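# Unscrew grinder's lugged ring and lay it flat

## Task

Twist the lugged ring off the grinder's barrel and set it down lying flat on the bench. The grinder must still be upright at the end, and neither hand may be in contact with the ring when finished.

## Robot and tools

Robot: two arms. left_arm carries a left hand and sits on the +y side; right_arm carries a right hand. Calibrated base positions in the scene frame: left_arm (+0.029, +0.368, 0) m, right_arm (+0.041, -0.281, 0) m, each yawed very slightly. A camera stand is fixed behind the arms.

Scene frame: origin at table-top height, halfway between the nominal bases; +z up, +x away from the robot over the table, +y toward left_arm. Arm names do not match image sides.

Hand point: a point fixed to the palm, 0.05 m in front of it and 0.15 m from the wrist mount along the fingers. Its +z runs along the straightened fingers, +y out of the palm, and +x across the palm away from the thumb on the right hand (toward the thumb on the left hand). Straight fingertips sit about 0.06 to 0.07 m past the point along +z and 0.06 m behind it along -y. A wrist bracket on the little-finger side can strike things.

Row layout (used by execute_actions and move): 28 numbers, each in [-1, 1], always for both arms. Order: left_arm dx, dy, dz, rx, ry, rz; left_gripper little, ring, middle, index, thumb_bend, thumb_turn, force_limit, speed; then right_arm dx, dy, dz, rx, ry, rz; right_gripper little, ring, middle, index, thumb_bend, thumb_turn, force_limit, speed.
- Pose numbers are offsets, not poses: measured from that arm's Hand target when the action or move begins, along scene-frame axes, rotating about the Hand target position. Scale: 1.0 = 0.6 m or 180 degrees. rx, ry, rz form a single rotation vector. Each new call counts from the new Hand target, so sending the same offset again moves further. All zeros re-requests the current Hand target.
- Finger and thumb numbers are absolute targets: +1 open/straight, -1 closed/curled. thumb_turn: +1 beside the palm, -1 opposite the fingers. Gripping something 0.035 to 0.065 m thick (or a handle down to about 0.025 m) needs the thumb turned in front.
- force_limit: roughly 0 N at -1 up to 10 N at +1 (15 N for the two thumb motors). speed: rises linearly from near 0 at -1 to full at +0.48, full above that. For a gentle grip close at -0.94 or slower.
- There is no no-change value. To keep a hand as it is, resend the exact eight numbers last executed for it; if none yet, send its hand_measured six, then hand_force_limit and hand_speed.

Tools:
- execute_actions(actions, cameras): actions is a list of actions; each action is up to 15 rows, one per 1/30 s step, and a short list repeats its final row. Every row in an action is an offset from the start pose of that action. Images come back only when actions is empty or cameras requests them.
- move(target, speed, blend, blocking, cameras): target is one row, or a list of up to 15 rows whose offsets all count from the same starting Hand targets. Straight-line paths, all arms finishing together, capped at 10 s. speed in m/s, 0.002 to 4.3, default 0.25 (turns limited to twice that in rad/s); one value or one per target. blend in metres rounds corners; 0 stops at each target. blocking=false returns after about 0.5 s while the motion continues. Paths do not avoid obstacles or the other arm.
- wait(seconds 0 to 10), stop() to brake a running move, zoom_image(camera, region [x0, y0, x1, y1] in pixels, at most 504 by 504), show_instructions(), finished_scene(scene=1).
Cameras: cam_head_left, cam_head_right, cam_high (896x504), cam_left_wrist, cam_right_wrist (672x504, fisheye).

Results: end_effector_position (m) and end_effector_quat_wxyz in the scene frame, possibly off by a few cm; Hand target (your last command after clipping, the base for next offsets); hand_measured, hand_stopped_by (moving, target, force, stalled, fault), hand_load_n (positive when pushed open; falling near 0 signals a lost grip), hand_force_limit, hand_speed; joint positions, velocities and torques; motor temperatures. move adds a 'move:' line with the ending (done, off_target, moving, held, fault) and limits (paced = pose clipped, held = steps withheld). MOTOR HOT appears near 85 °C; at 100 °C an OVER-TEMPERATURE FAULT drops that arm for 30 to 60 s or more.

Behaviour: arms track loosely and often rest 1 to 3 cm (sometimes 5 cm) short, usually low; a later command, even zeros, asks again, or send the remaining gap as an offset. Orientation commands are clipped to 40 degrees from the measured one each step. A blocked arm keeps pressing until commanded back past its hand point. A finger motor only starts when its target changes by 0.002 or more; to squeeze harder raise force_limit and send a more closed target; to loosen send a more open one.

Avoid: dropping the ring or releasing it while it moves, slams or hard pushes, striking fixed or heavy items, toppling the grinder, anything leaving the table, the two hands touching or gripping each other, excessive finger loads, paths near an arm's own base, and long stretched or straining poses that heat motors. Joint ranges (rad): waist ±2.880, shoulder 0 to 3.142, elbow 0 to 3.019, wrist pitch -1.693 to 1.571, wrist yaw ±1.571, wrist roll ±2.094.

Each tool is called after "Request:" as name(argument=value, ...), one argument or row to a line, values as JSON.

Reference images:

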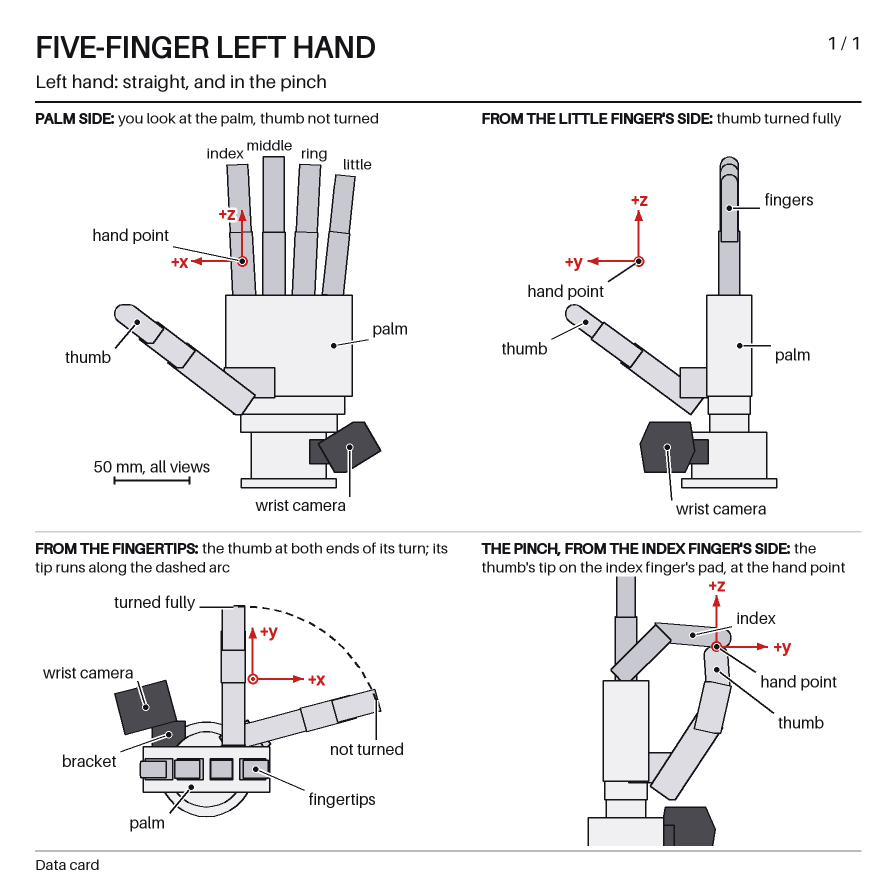

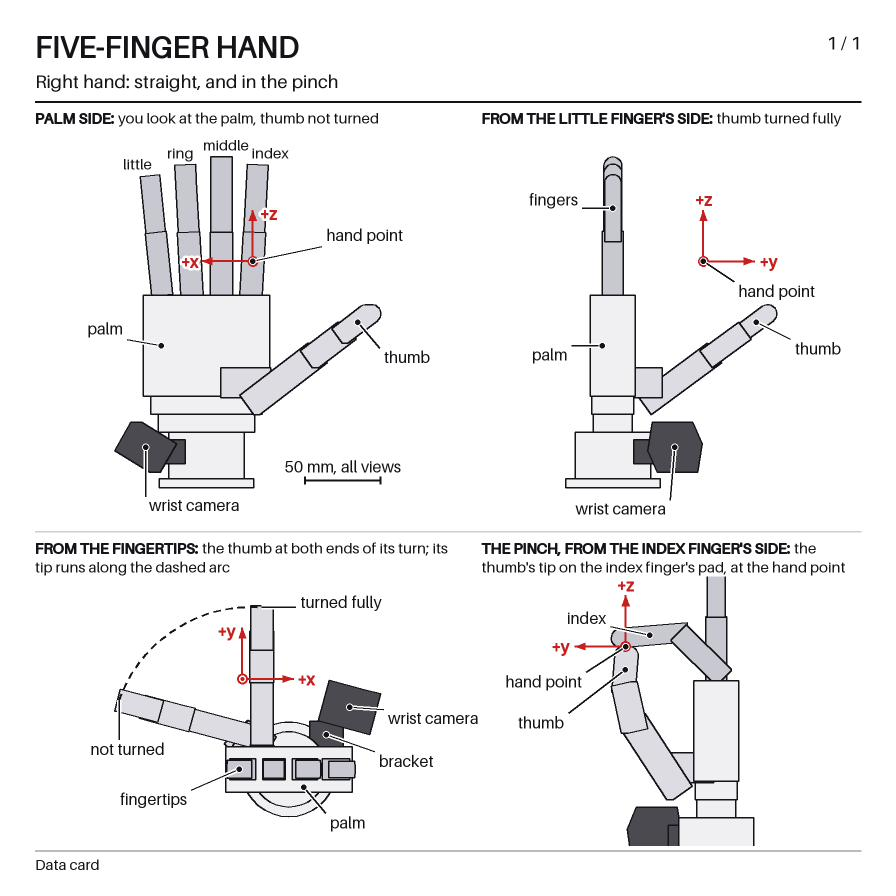

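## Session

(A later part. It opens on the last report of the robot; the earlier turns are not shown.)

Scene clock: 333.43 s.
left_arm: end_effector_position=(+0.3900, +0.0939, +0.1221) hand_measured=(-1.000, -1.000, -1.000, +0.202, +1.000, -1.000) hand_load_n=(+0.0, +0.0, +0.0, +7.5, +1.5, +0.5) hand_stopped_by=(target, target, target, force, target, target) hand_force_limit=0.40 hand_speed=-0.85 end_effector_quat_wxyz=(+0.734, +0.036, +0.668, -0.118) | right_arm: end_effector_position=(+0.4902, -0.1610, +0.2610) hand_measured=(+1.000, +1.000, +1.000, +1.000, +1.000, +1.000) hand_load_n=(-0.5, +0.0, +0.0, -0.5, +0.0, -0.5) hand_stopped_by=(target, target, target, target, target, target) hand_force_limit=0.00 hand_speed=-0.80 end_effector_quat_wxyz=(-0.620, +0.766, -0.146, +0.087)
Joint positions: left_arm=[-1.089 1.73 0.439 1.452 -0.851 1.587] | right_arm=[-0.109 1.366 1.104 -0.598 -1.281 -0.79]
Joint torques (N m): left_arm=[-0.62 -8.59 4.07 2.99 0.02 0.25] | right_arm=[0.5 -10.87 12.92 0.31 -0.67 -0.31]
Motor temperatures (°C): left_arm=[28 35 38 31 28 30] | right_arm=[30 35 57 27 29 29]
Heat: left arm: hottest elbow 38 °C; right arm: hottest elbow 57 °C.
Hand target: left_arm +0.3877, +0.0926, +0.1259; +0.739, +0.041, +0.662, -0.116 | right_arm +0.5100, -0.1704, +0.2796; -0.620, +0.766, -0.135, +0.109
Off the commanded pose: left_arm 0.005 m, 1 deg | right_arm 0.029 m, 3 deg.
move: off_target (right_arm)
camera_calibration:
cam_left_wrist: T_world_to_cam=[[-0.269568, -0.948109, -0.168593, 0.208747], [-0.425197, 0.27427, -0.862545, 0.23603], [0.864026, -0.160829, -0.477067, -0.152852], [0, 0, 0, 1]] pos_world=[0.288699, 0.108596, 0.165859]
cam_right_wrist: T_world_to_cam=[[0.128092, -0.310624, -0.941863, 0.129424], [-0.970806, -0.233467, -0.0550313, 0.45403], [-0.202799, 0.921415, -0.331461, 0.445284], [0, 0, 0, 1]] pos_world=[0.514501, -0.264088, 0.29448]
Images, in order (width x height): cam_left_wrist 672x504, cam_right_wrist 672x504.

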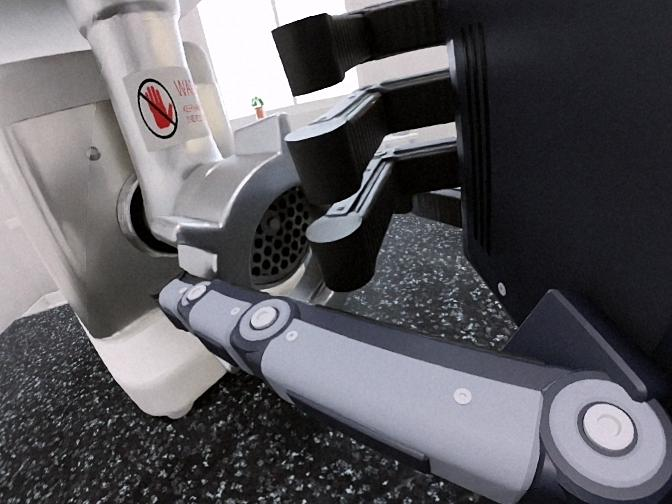

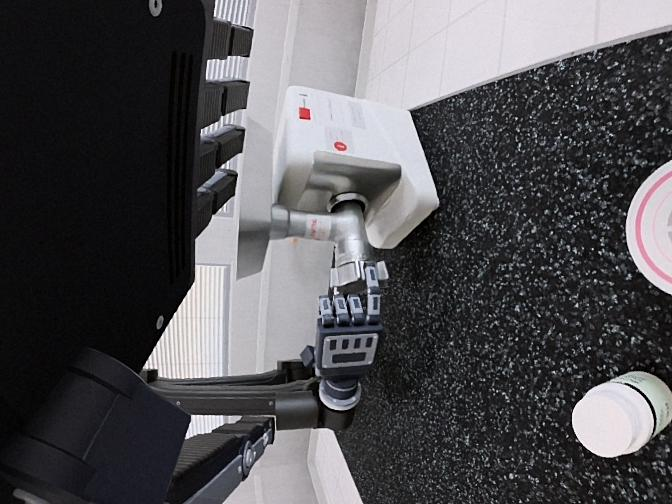

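Request:
move(
  target=[-0.0206,-0.0170,0.003,0,0,0,-1,-1,-1,-0.01,1,-1,0.4,-0.85,0,0,0,0,0,0,1,1,1,1,1,1,0,-0.8],
  speed=0.05,
  cameras=["cam_right_wrist","cam_left_wrist"],
)

Request:
zoom_image(
  camera="cam_right_wrist",
  region=[310, 220, 410, 320],
)

Scene clock: 334.87 s.
left_arm: end_effector_position=(+0.3766, +0.0881, +0.1214) hand_measured=(-1.000, -1.000, -1.000, +0.202, +1.000, -1.000) hand_load_n=(+0.0, +0.0, +0.0, +8.0, +1.5, +0.5) hand_stopped_by=(target, target, target, force, target, target) hand_force_limit=0.40 hand_speed=-0.85 end_effector_quat_wxyz=(+0.733, +0.038, +0.670, -0.113) | right_arm: end_effector_position=(+0.4902, -0.1610, +0.2610) hand_measured=(+1.000, +1.000, +1.000, +1.000, +1.000, +1.000) hand_load_n=(+0.0, -0.5, +0.0, +0.0, +0.0, +0.0) hand_stopped_by=(target, target, target, target, target, target) hand_force_limit=0.00 hand_speed=-0.80 end_effector_quat_wxyz=(-0.620, +0.766, -0.146, +0.087)
Joint positions: left_arm=[-1.135 1.73 0.439 1.452 -0.9 1.602] | right_arm=[-0.109 1.366 1.104 -0.598 -1.281 -0.79]
Joint torques (N m): left_arm=[-0.79 -8.7 4.94 2.97 0.1 0.25] | right_arm=[0.44 -10.64 12.93 0.38 -0.67 -0.3]
Motor temperatures (°C): left_arm=[28 35 38 31 28 30] | right_arm=[30 35 57 27 29 29]
Heat: left arm: hottest elbow 38 °C; right arm: hottest elbow 57 °C.
Hand target: left_arm +0.3754, +0.0824, +0.1277; +0.739, +0.041, +0.662, -0.116 | right_arm +0.5100, -0.1704, +0.2796; -0.620, +0.766, -0.135, +0.109
Off the commanded pose: left_arm 0.009 m, 1 deg | right_arm 0.029 m, 3 deg.
move: off_target (right_arm)
camera_calibration:
cam_left_wrist: T_world_to_cam=[[-0.266522, -0.947339, -0.177524, 0.199394], [-0.429538, 0.281629, -0.85801, 0.231854], [0.862823, -0.152425, -0.481979, -0.142281], [0, 0, 0, 1]] pos_world=[0.275496, 0.10191, 0.165753]
cam_right_wrist: T_world_to_cam=[[0.128092, -0.310624, -0.941863, 0.129424], [-0.970806, -0.233467, -0.0550313, 0.45403], [-0.202799, 0.921415, -0.331461, 0.445284], [0, 0, 0, 1]] pos_world=[0.514501, -0.264088, 0.29448]
Images, in order (width x height): cam_left_wrist 672x504, cam_right_wrist 672x504.

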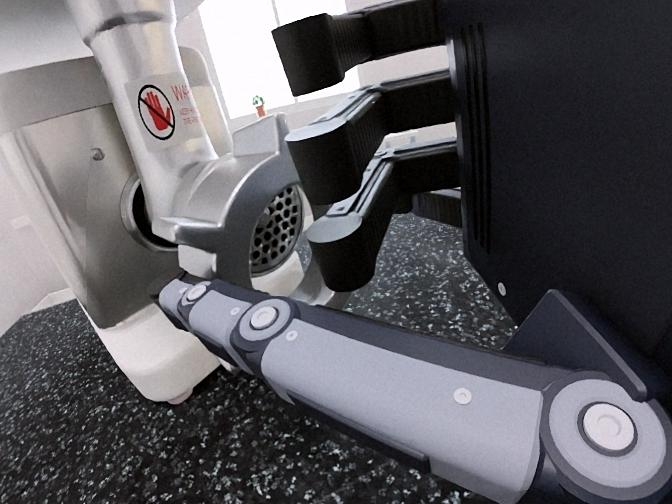

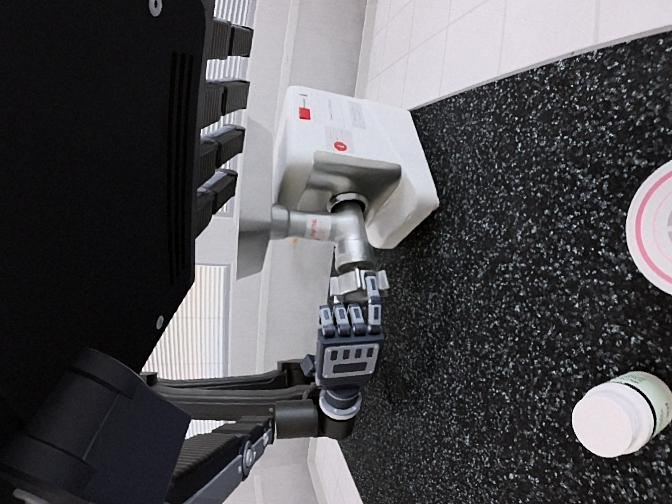

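Scaled by 5.040 from the camera's 672x504 image, which has a finer 960x720 frame.

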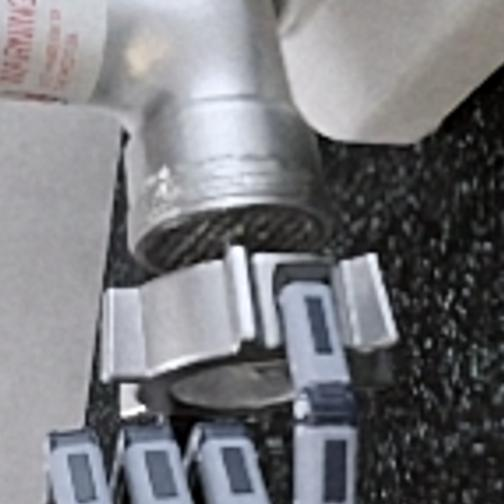

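Request:
move(
  target=[-0.0643,-0.0530,0.008,0,0,0,-1,-1,-1,-0.01,1,-1,0.4,-0.85,0,0,0,0,0,0,1,1,1,1,1,1,0,-0.8],
  speed=0.08,
  cameras=["all"],
)

Request:
zoom_image(
  camera="cam_right_wrist",
  region=[310, 240, 410, 340],
)

Scene clock: 337.97 s.
left_arm: end_effector_position=(+0.3350, +0.0653, +0.1214) hand_measured=(-1.000, -1.000, -1.000, +0.202, +1.000, -1.000) hand_load_n=(+0.0, +0.0, +0.0, +8.0, +1.5, +0.5) hand_stopped_by=(target, target, target, force, target, target) hand_force_limit=0.40 hand_speed=-0.85 end_effector_quat_wxyz=(+0.731, +0.047, +0.673, -0.106) | right_arm: end_effector_position=(+0.4902, -0.1610, +0.2610) hand_measured=(+1.000, +1.000, +1.000, +1.000, +1.000, +1.000) hand_load_n=(+0.0, +0.0, +0.0, +0.0, +0.0, -0.5) hand_stopped_by=(target, target, target, target, target, target) hand_force_limit=0.00 hand_speed=-0.80 end_effector_quat_wxyz=(-0.620, +0.766, -0.146, +0.087)
Joint positions: left_arm=[-1.277 1.741 0.456 1.465 -1.038 1.653] | right_arm=[-0.109 1.366 1.104 -0.598 -1.281 -0.79]
Joint torques (N m): left_arm=[-0.79 -8.64 7.27 2.8 0.12 0.26] | right_arm=[0.38 -10.7 12.89 0.31 -0.67 -0.31]
Motor temperatures (°C): left_arm=[28 35 37 31 28 30] | right_arm=[30 35 57 27 29 29]
Heat: left arm: hottest elbow 37 °C; right arm: hottest elbow 57 °C.
Hand target: left_arm +0.3368, +0.0506, +0.1324; +0.739, +0.041, +0.662, -0.116 | right_arm +0.5100, -0.1704, +0.2796; -0.620, +0.766, -0.135, +0.109
Off the commanded pose: left_arm 0.018 m, 2 deg | right_arm 0.029 m, 3 deg.
move: off_target (left_arm, right_arm)
camera_calibration:
cam_left_wrist: T_world_to_cam=[[-0.268835, -0.942341, -0.199299, 0.169721], [-0.432425, 0.302974, -0.849244, 0.218917], [0.86066, -0.142125, -0.488942, -0.108989], [0, 0, 0, 1]] pos_world=[0.234095, 0.0781194, 0.16645]
cam_right_wrist: T_world_to_cam=[[0.128092, -0.310624, -0.941863, 0.129424], [-0.970806, -0.233467, -0.0550313, 0.45403], [-0.202799, 0.921415, -0.331461, 0.445284], [0, 0, 0, 1]] pos_world=[0.514501, -0.264088, 0.29448]

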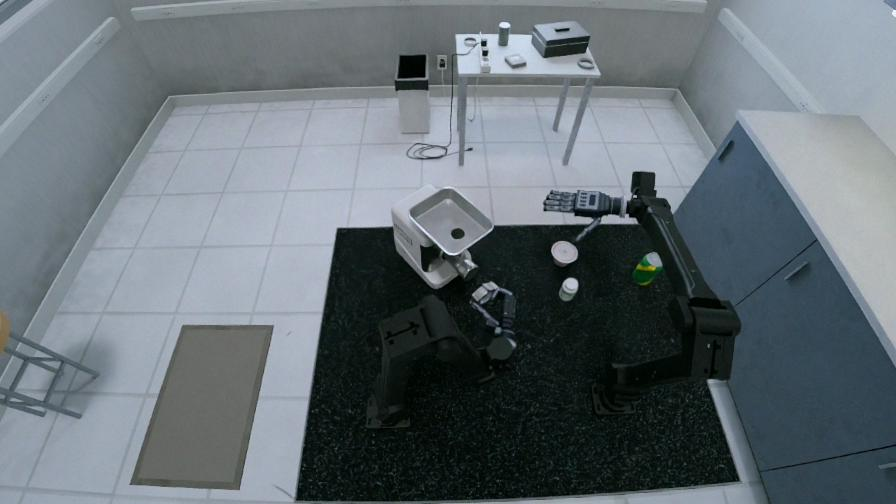

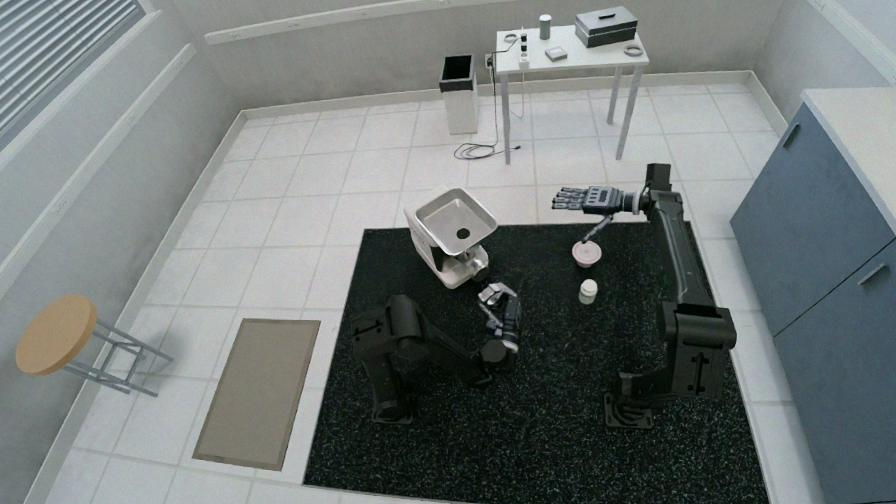

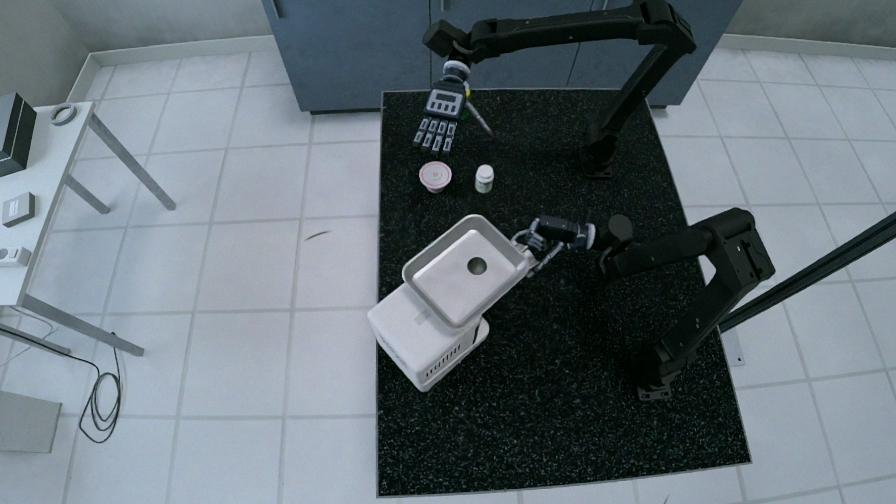

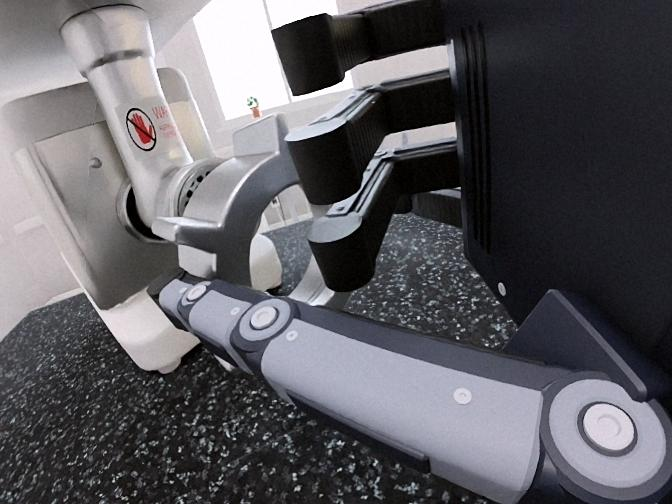

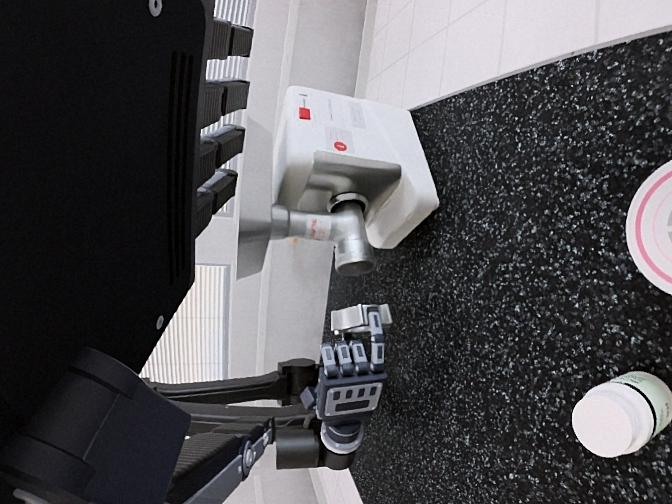

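Scaled by 5.040 from the camera's 672x504 image, which has a finer 960x720 frame.

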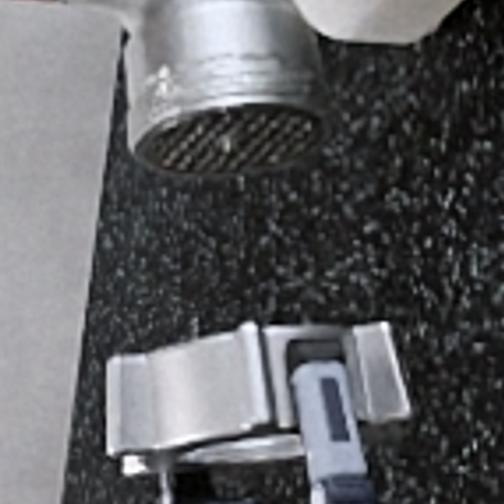

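Request:
move(
  target=[-0.0613,-0.0177,0.0293,-0.1590,0.1929,0,-1,-1,-1,-0.01,1,-1,0.4,-0.85,0,0,0,0,0,0,1,1,1,1,1,1,0,-0.8],
  speed=0.2,
  cameras=["cam_left_wrist","cam_right_wrist"],
)

Request:
zoom_image(
  camera="cam_right_wrist",
  region=[290, 260, 430, 400],
)

Scene clock: 344.60 s.
left_arm: end_effector_position=(+0.2867, +0.0637, +0.1145) hand_measured=(-1.000, -1.000, -1.000, +0.202, +1.000, -1.000) hand_load_n=(+0.0, +0.0, +0.0, +8.0, +1.0, +0.0) hand_stopped_by=(target, target, target, force, target, target) hand_force_limit=0.40 hand_speed=-0.85 end_effector_quat_wxyz=(+0.492, -0.154, +0.819, -0.251) | right_arm: end_effector_position=(+0.4902, -0.1610, +0.2610) hand_measured=(+1.000, +1.000, +1.000, +1.000, +1.000, +1.000) hand_load_n=(+0.0, +0.0, +0.0, +0.0, +0.0, +0.0) hand_stopped_by=(target, target, target, target, target, target) hand_force_limit=0.00 hand_speed=-0.80 end_effector_quat_wxyz=(-0.620, +0.766, -0.146, +0.087)
Joint positions: left_arm=[-1.251 1.15 0.555 -0.032 -0.844 0.419] | right_arm=[-0.109 1.366 1.104 -0.598 -1.281 -0.79]
Joint torques (N m): left_arm=[0.85 -6.89 15.8 1.46 -0.39 -0.12] | right_arm=[0.62 -10.7 12.88 0.39 -0.67 -0.31]
Motor temperatures (°C): left_arm=[28 35 38 31 28 30] | right_arm=[30 35 57 27 29 29]
Heat: left arm: hottest elbow 38 °C; right arm: hottest elbow 57 °C.
Hand target: left_arm +0.3000, +0.0399, +0.1501; +0.497, -0.177, +0.802, -0.280 | right_arm +0.5100, -0.1704, +0.2796; -0.620, +0.766, -0.135, +0.109
Off the commanded pose: left_arm 0.045 m, 5 deg | right_arm 0.029 m, 3 deg.
move: off_target (left_arm, right_arm)
camera_calibration:
cam_left_wrist: T_world_to_cam=[[-0.189803, -0.905599, 0.379296, 0.0626853], [-0.865074, -0.0284579, -0.500837, 0.297949], [0.464351, -0.423179, -0.778009, 0.0935736], [0, 0, 0, 1]] pos_world=[0.226195, 0.104845, 0.198249]
cam_right_wrist: T_world_to_cam=[[0.128092, -0.310624, -0.941863, 0.129424], [-0.970806, -0.233467, -0.0550313, 0.45403], [-0.202799, 0.921415, -0.331461, 0.445284], [0, 0, 0, 1]] pos_world=[0.514501, -0.264088, 0.29448]
Images, in order (width x height): cam_left_wrist 672x504, cam_right_wrist 672x504.

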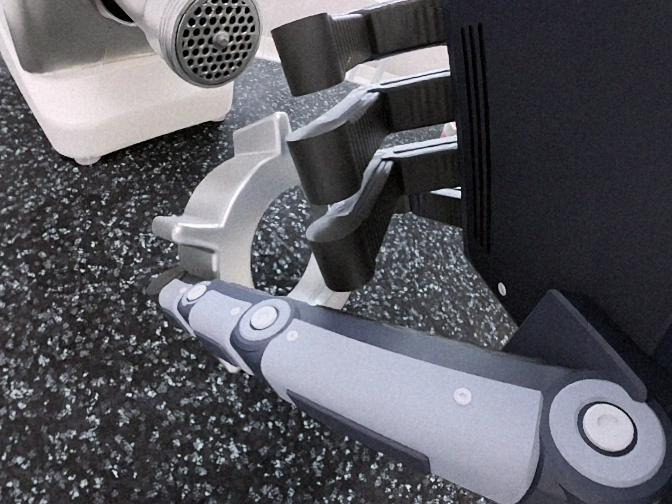

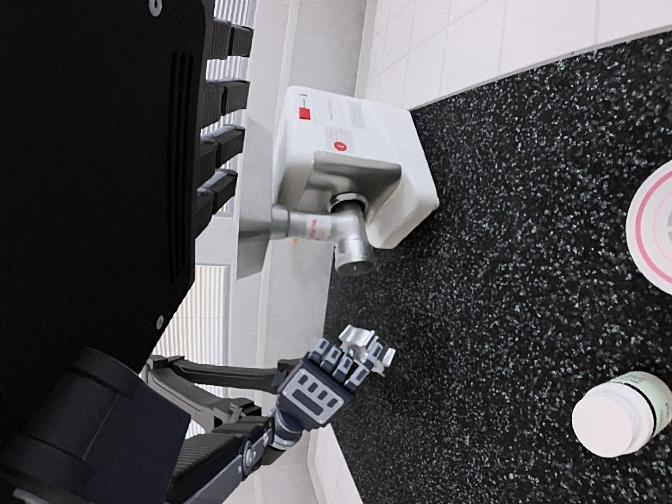

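Scaled by 3.600 from the camera's 672x504 image, which has a finer 960x720 frame.

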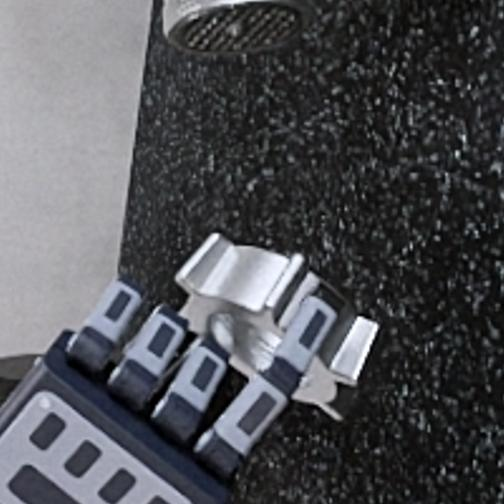

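Request:
move(
  target=[-0.05,-0.0167,-0.0167,-0.1590,0.1929,0,-1,-1,-1,-0.01,1,-1,0.4,-0.85,0,0,0,0,0,0,1,1,1,1,1,1,0,-0.8],
  speed=0.2,
  cameras=["cam_left_wrist","cam_right_wrist"],
)

Request:
zoom_image(
  camera="cam_right_wrist",
  region=[290, 300, 430, 440],
)

Scene clock: 347.77 s.
left_arm: end_effector_position=(+0.2523, +0.0498, +0.1004) hand_measured=(-1.000, -1.000, -1.000, +0.202, +1.000, -1.000) hand_load_n=(+0.0, +0.0, +0.0, +7.5, +1.5, -0.5) hand_stopped_by=(target, target, target, force, target, target) hand_force_limit=0.40 hand_speed=-0.85 end_effector_quat_wxyz=(+0.175, -0.359, +0.840, -0.369) | right_arm: end_effector_position=(+0.4902, -0.1610, +0.2610) hand_measured=(+1.000, +1.000, +1.000, +1.000, +1.000, +1.000) hand_load_n=(+0.5, +0.0, +0.0, +0.0, +0.0, +0.0) hand_stopped_by=(target, target, target, target, target, target) hand_force_limit=0.00 hand_speed=-0.80 end_effector_quat_wxyz=(-0.620, +0.766, -0.146, +0.087)
Joint positions: left_arm=[-0.962 1.02 0.579 -0.302 -0.163 -0.108] | right_arm=[-0.109 1.366 1.104 -0.598 -1.281 -0.79]
Joint torques (N m): left_arm=[0.67 -6.01 16.21 1.65 0 -0.25] | right_arm=[0.5 -10.58 12.94 0.39 -0.67 -0.31]
Motor temperatures (°C): left_arm=[28 35 39 31 28 30] | right_arm=[30 35 57 27 29 29]
Heat: left arm: hottest elbow 39 °C; right arm: hottest elbow 57 °C.
Hand target: left_arm +0.2700, +0.0299, +0.1400; +0.180, -0.367, +0.819, -0.402 | right_arm +0.5100, -0.1704, +0.2796; -0.620, +0.766, -0.135, +0.109
Off the commanded pose: left_arm 0.048 m, 5 deg | right_arm 0.029 m, 3 deg.
move: off_target (left_arm, right_arm)
camera_calibration:
cam_left_wrist: T_world_to_cam=[[0.230429, -0.605801, 0.761517, -0.110425], [-0.972416, -0.172466, 0.157045, 0.228917], [0.0361981, -0.776699, -0.628831, 0.203418], [0, 0, 0, 1]] pos_world=[0.240684, 0.130579, 0.176056]
cam_right_wrist: T_world_to_cam=[[0.128092, -0.310624, -0.941863, 0.129424], [-0.970806, -0.233467, -0.0550313, 0.45403], [-0.202799, 0.921415, -0.331461, 0.445284], [0, 0, 0, 1]] pos_world=[0.514501, -0.264088, 0.29448]
Images, in order (width x height): cam_left_wrist 672x504, cam_right_wrist 672x504.

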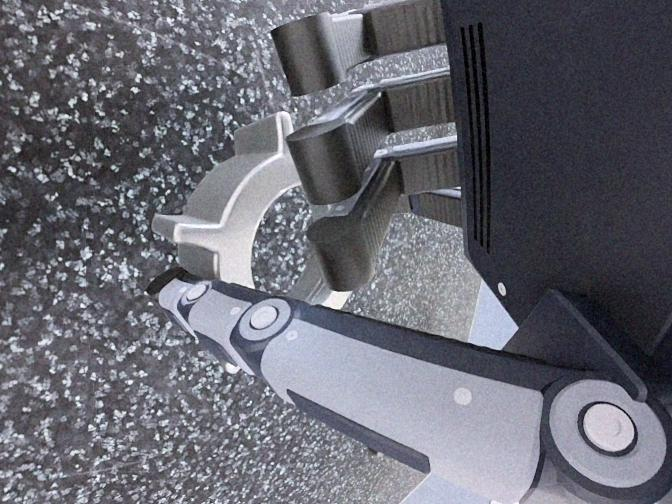

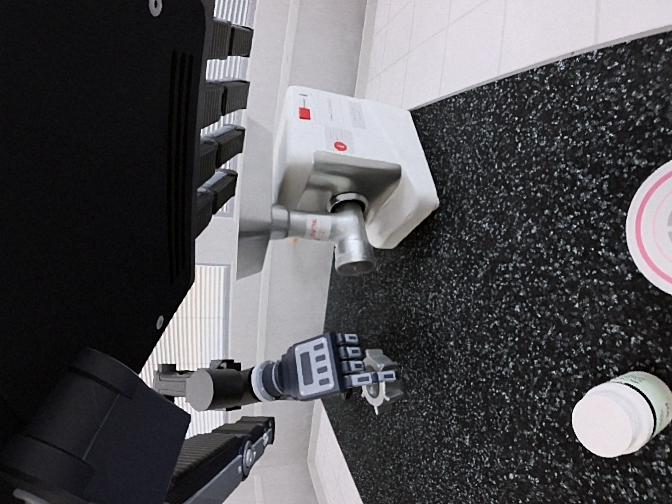

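Scaled by 3.600 from the camera's 672x504 image, which has a finer 960x720 frame.

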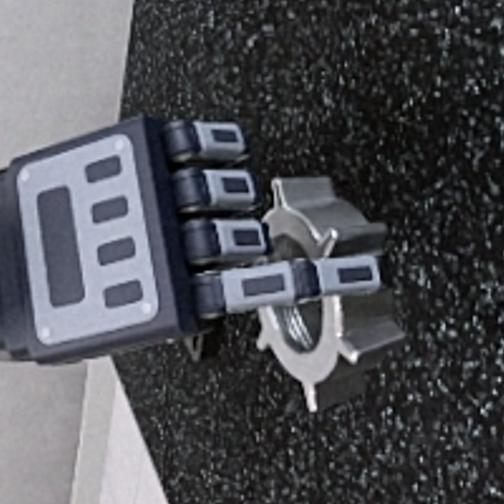

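Request:
move(
  target=[0,0,-0.075,-0.0184,-0.0152,0,-1,-1,-1,-0.01,1,-1,0.4,-0.85,0,0,0,0,0,0,1,1,1,1,1,1,0,-0.8],
  speed=0.1,
  cameras=["cam_left_wrist","cam_right_wrist"],
)

Request:
zoom_image(
  camera="cam_right_wrist",
  region=[310, 310, 450, 450],
)

Scene clock: 350.30 s.
left_arm: end_effector_position=(+0.2649, +0.0329, +0.0904) hand_measured=(-1.000, -1.000, -1.000, +0.202, +1.000, -1.000) hand_load_n=(+0.0, +0.0, +0.0, +8.0, +1.5, -1.0) hand_stopped_by=(target, target, target, force, target, target) hand_force_limit=0.40 hand_speed=-0.85 end_effector_quat_wxyz=(+0.187, -0.354, +0.813, -0.422) | right_arm: end_effector_position=(+0.4902, -0.1610, +0.2610) hand_measured=(+1.000, +1.000, +1.000, +1.000, +1.000, +1.000) hand_load_n=(-0.5, +0.0, +0.0, -0.5, +0.0, +0.0) hand_stopped_by=(target, target, target, target, target, target) hand_force_limit=0.00 hand_speed=-0.80 end_effector_quat_wxyz=(-0.620, +0.766, -0.146, +0.087)
Joint positions: left_arm=[-0.962 1.061 0.51 -0.071 -0.164 -0.109] | right_arm=[-0.109 1.366 1.104 -0.598 -1.281 -0.79]
Joint torques (N m): left_arm=[0.56 -5.25 9.52 3.21 -0.11 -0.25] | right_arm=[0.73 -10.75 12.93 0.38 -0.67 -0.29]
Motor temperatures (°C): left_arm=[28 35 39 31 28 30] | right_arm=[30 35 57 27 29 29]
Heat: left arm: hottest elbow 39 °C; right arm: hottest elbow 57 °C.
Hand target: left_arm +0.2700, +0.0298, +0.0951; +0.189, -0.362, +0.803, -0.434 | right_arm +0.5100, -0.1704, +0.2796; -0.620, +0.766, -0.135, +0.109
Off the commanded pose: left_arm 0.008 m, 2 deg | right_arm 0.029 m, 3 deg.
move: off_target (right_arm)
camera_calibration:
cam_left_wrist: T_world_to_cam=[[0.174029, -0.526998, 0.831858, -0.109955], [-0.981503, -0.161275, 0.103165, 0.24671], [0.0797897, -0.834424, -0.545316, 0.166298], [0, 0, 0, 1]] pos_world=[0.248013, 0.120606, 0.1567]
cam_right_wrist: T_world_to_cam=[[0.128092, -0.310624, -0.941863, 0.129424], [-0.970806, -0.233467, -0.0550313, 0.45403], [-0.202799, 0.921415, -0.331461, 0.445284], [0, 0, 0, 1]] pos_world=[0.514501, -0.264088, 0.29448]
Images, in order (width x height): cam_left_wrist 672x504, cam_right_wrist 672x504.

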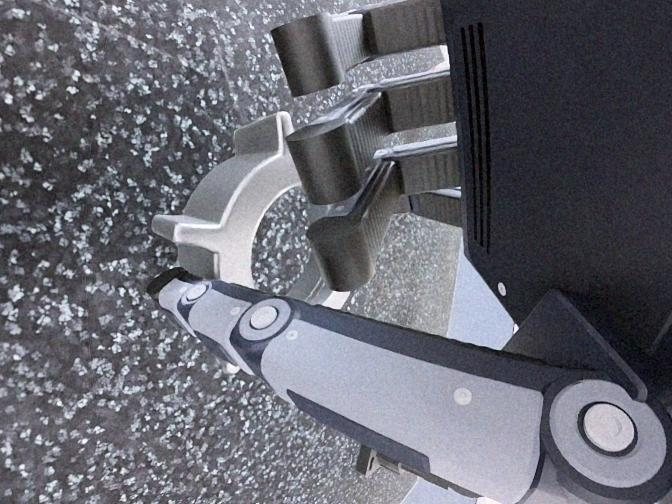

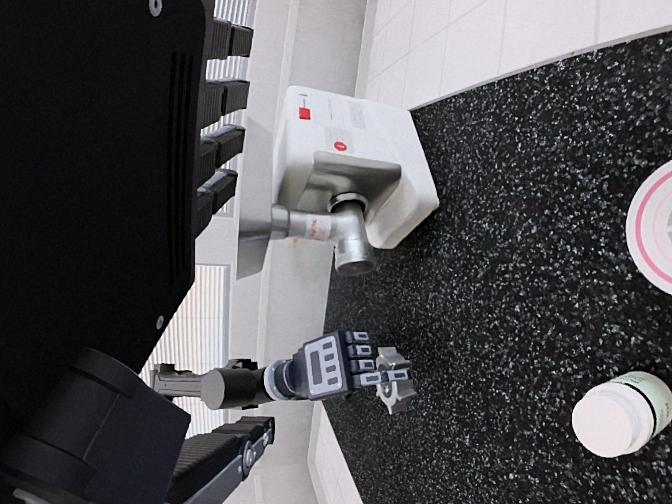

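Scaled by 3.600 from the camera's 672x504 image, which has a finer 960x720 frame.

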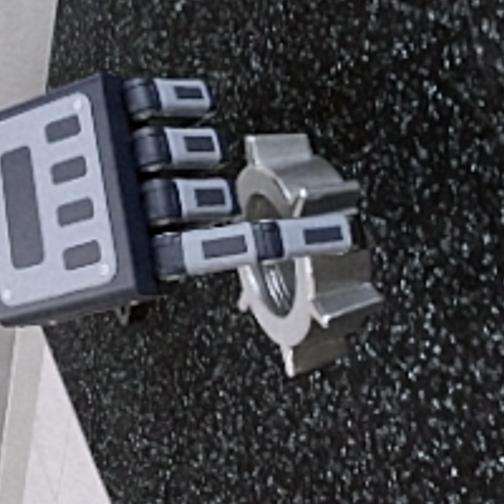

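Request:
move(
  target=[0,0,-0.07,0.009,0.0075,0,-1,-1,-1,-0.01,1,-1,0.4,-0.85,0,0,0,0,0,0,1,1,1,1,1,1,0,-0.8],
  speed=0.1,
  cameras=["cam_left_wrist","cam_right_wrist"],
)

Request:
zoom_image(
  camera="cam_right_wrist",
  region=[320, 310, 460, 450],
)

Scene clock: 351.77 s.
left_arm: end_effector_position=(+0.2654, +0.0322, +0.0502) hand_measured=(-1.000, -1.000, -1.000, +0.202, +1.000, -1.000) hand_load_n=(+0.0, +0.0, +0.0, +7.5, +1.0, -0.5) hand_stopped_by=(target, target, target, force, target, target) hand_force_limit=0.40 hand_speed=-0.85 end_effector_quat_wxyz=(+0.184, -0.356, +0.821, -0.408) | right_arm: end_effector_position=(+0.4902, -0.1610, +0.2610) hand_measured=(+1.000, +1.000, +1.000, +1.000, +1.000, +1.000) hand_load_n=(+0.0, +0.0, +0.0, -0.5, +0.0, -0.5) hand_stopped_by=(target, target, target, target, target, target) hand_force_limit=0.00 hand_speed=-0.80 end_effector_quat_wxyz=(-0.620, +0.766, -0.146, +0.087)
Joint positions: left_arm=[-0.962 1.17 0.473 0.044 -0.164 -0.109] | right_arm=[-0.109 1.366 1.104 -0.598 -1.281 -0.79]
Joint torques (N m): left_arm=[0.67 -5.66 8.49 3.18 -0.04 -0.27] | right_arm=[0.67 -10.81 12.93 0.35 -0.68 -0.31]
Motor temperatures (°C): left_arm=[28 35 39 31 28 30] | right_arm=[30 35 57 27 29 29]
Heat: left arm: hottest elbow 39 °C; right arm: hottest elbow 57 °C.
Hand target: left_arm +0.2699, +0.0298, +0.0532; +0.184, -0.365, +0.811, -0.418 | right_arm +0.5100, -0.1704, +0.2796; -0.620, +0.766, -0.135, +0.109
Off the commanded pose: left_arm 0.006 m, 2 deg | right_arm 0.029 m, 3 deg.
move: off_target (right_arm)
camera_calibration:
cam_left_wrist: T_world_to_cam=[[0.18991, -0.548867, 0.814051, -0.0796064], [-0.979367, -0.164251, 0.117732, 0.250102], [0.0690897, -0.819613, -0.568736, 0.147344], [0, 0, 0, 1]] pos_world=[0.24988, 0.118151, 0.119158]
cam_right_wrist: T_world_to_cam=[[0.128092, -0.310624, -0.941863, 0.129424], [-0.970806, -0.233467, -0.0550313, 0.45403], [-0.202799, 0.921415, -0.331461, 0.445284], [0, 0, 0, 1]] pos_world=[0.514501, -0.264088, 0.29448]
Images, in order (width x height): cam_left_wrist 672x504, cam_right_wrist 672x504.

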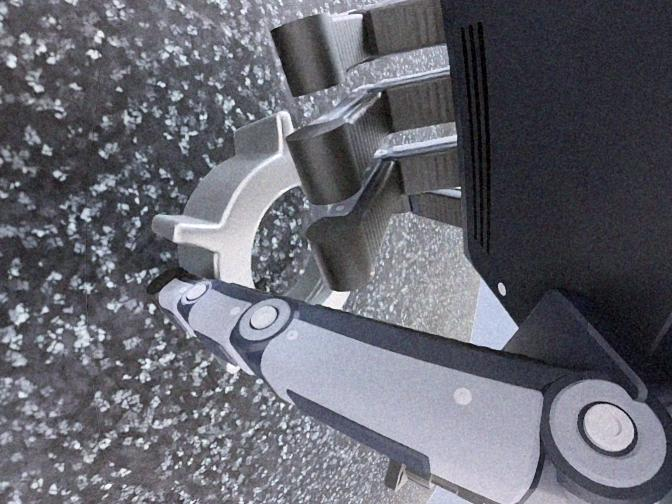

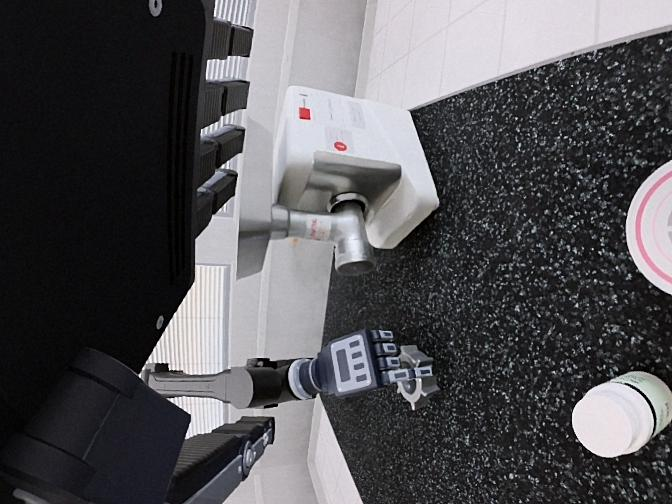

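Scaled by 3.600 from the camera's 672x504 image, which has a finer 960x720 frame.

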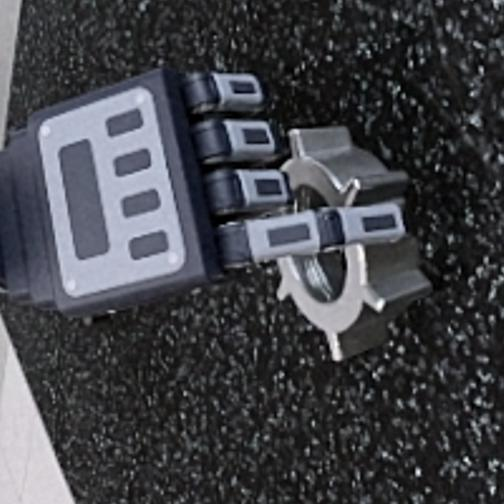

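Request:
move(
  target=[0,0,-0.0217,0,0,0,-1,-1,-1,-0.01,1,-1,0.4,-0.85,0,0,0,0,0,0,1,1,1,1,1,1,0,-0.8],
  speed=0.05,
  cameras=["cam_right_wrist"],
)

Request:
zoom_image(
  camera="cam_right_wrist",
  region=[340, 320, 460, 440],
)

Scene clock: 353.23 s.
left_arm: end_effector_position=(+0.2659, +0.0316, +0.0380) hand_measured=(-1.000, -1.000, -1.000, +0.202, +1.000, -1.000) hand_load_n=(+0.0, +0.0, +0.0, +8.0, +1.5, -0.5) hand_stopped_by=(target, target, target, force, target, target) hand_force_limit=0.40 hand_speed=-0.85 end_effector_quat_wxyz=(+0.184, -0.355, +0.820, -0.408) | right_arm: end_effector_position=(+0.4902, -0.1610, +0.2610) hand_measured=(+1.000, +1.000, +1.000, +1.000, +1.000, +1.000) hand_load_n=(+0.0, +0.0, +0.0, +0.0, +0.0, -0.5) hand_stopped_by=(target, target, target, target, target, target) hand_force_limit=0.00 hand_speed=-0.80 end_effector_quat_wxyz=(-0.620, +0.766, -0.146, +0.087)
Joint positions: left_arm=[-0.962 1.208 0.456 0.1 -0.164 -0.109] | right_arm=[-0.109 1.366 1.104 -0.598 -1.281 -0.79]
Joint torques (N m): left_arm=[0.67 -5.83 8.02 3.18 -0.03 -0.26] | right_arm=[0.5 -10.75 12.89 0.35 -0.66 -0.3]
Motor temperatures (°C): left_arm=[28 35 39 31 28 30] | right_arm=[30 35 57 27 29 29]
Heat: left arm: hottest elbow 39 °C; right arm: hottest elbow 57 °C.
Hand target: left_arm +0.2699, +0.0299, +0.0400; +0.184, -0.365, +0.811, -0.418 | right_arm +0.5100, -0.1704, +0.2796; -0.620, +0.766, -0.135, +0.109
Off the commanded pose: left_arm 0.005 m, 2 deg | right_arm 0.029 m, 3 deg.
move: off_target (right_arm)
camera_calibration:
cam_right_wrist: T_world_to_cam=[[0.128092, -0.310624, -0.941863, 0.129424], [-0.970806, -0.233467, -0.0550313, 0.45403], [-0.202799, 0.921415, -0.331461, 0.445284], [0, 0, 0, 1]] pos_world=[0.514501, -0.264088, 0.29448]
Images, in order (width x height): cam_right_wrist 672x504.

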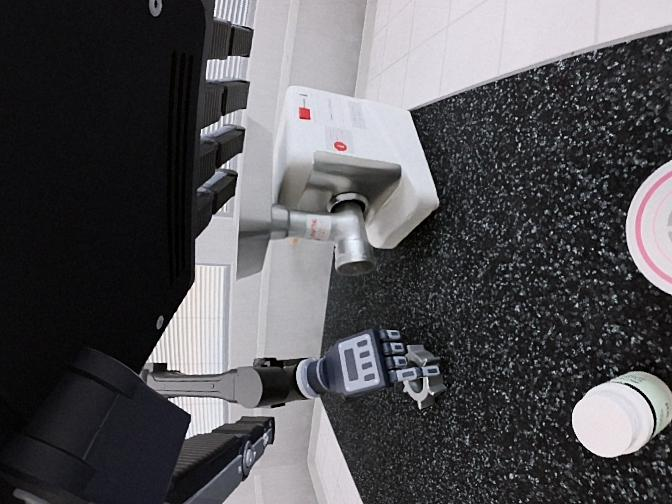

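Scaled by 4.200 from the camera's 672x504 image, which has a finer 960x720 frame.

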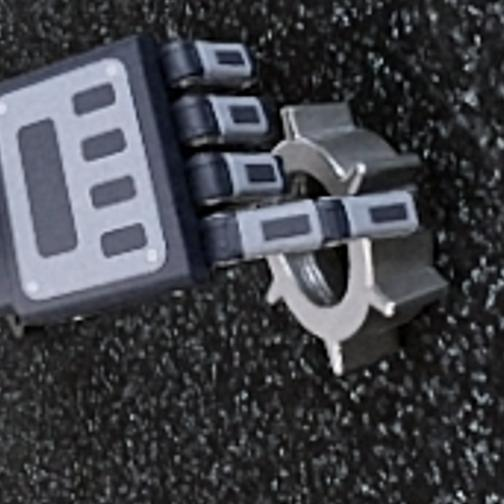

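Request:
move(
  target=[0,0,-0.0117,0,0,0,-1,-1,-1,-0.01,1,-1,0.4,-0.85,0,0,0,0,0,0,1,1,1,1,1,1,0,-0.8],
  speed=0.05,
  cameras=["cam_right_wrist","cam_left_wrist"],
)

Request:
zoom_image(
  camera="cam_right_wrist",
  region=[340, 320, 460, 440],
)

Scene clock: 354.33 s.
left_arm: end_effector_position=(+0.2676, +0.0291, +0.0349) hand_measured=(-1.000, -1.000, -1.000, +0.202, +1.000, -1.000) hand_load_n=(+0.0, +0.0, +0.0, +7.5, +1.5, -1.0) hand_stopped_by=(target, target, target, force, target, target) hand_force_limit=0.40 hand_speed=-0.85 end_effector_quat_wxyz=(+0.185, -0.355, +0.818, -0.413) | right_arm: end_effector_position=(+0.4902, -0.1610, +0.2610) hand_measured=(+1.000, +1.000, +1.000, +1.000, +1.000, +1.000) hand_load_n=(+0.0, +0.0, +0.0, +0.0, +0.0, -0.5) hand_stopped_by=(target, target, target, target, target, target) hand_force_limit=0.00 hand_speed=-0.80 end_effector_quat_wxyz=(-0.620, +0.766, -0.146, +0.087)
Joint positions: left_arm=[-0.962 1.225 0.451 0.133 -0.164 -0.11] | right_arm=[-0.109 1.366 1.104 -0.598 -1.281 -0.79]
Joint torques (N m): left_arm=[0.56 -5.48 7.54 3.08 -0.04 -0.25] | right_arm=[0.62 -10.75 12.97 0.28 -0.67 -0.31]
Motor temperatures (°C): left_arm=[28 35 39 31 28 30] | right_arm=[30 35 57 27 29 29]
Heat: left arm: hottest elbow 39 °C; right arm: hottest elbow 57 °C.
Hand target: left_arm +0.2699, +0.0299, +0.0329; +0.184, -0.365, +0.811, -0.418 | right_arm +0.5100, -0.1704, +0.2796; -0.620, +0.766, -0.135, +0.109
Off the commanded pose: left_arm 0.003 m, 1 deg | right_arm 0.029 m, 3 deg.
move: off_target (right_arm)
camera_calibration:
cam_left_wrist: T_world_to_cam=[[0.184725, -0.539903, 0.821208, -0.0684538], [-0.980046, -0.163597, 0.112897, 0.253794], [0.0733938, -0.825676, -0.55935, 0.134643], [0, 0, 0, 1]] pos_world=[0.251493, 0.115733, 0.102874]
cam_right_wrist: T_world_to_cam=[[0.128092, -0.310624, -0.941863, 0.129424], [-0.970806, -0.233467, -0.0550313, 0.45403], [-0.202799, 0.921415, -0.331461, 0.445284], [0, 0, 0, 1]] pos_world=[0.514501, -0.264088, 0.29448]
Images, in order (width x height): cam_left_wrist 672x504, cam_right_wrist 672x504.

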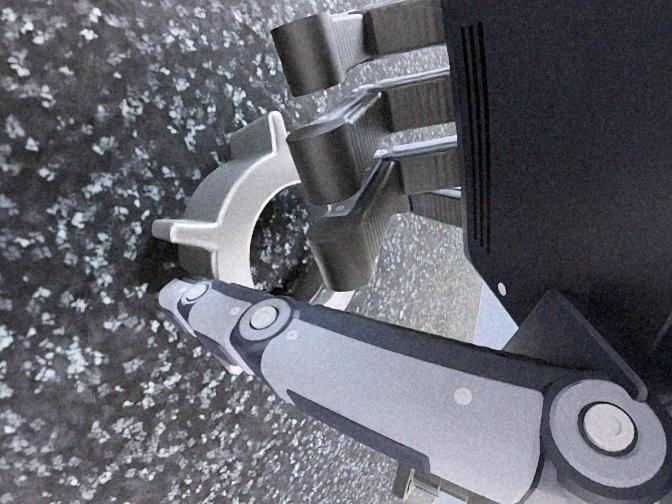

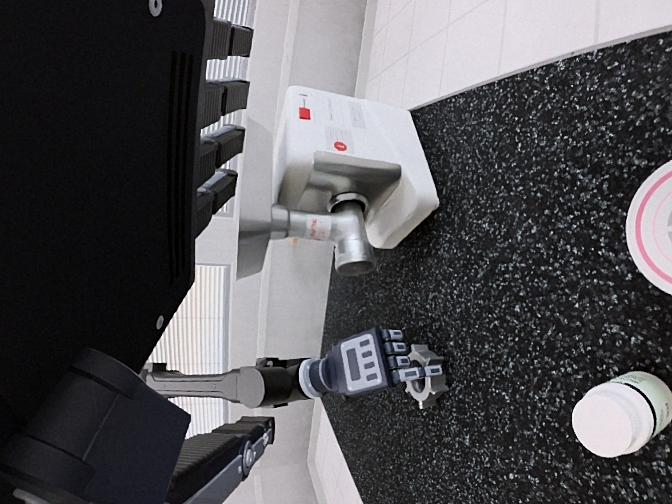

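Scaled by 4.200 from the camera's 672x504 image, which has a finer 960x720 frame.

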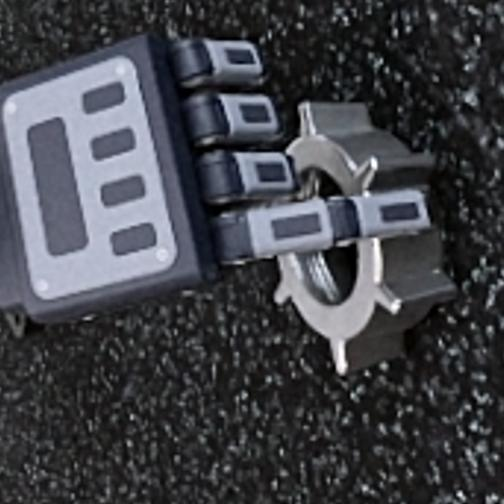

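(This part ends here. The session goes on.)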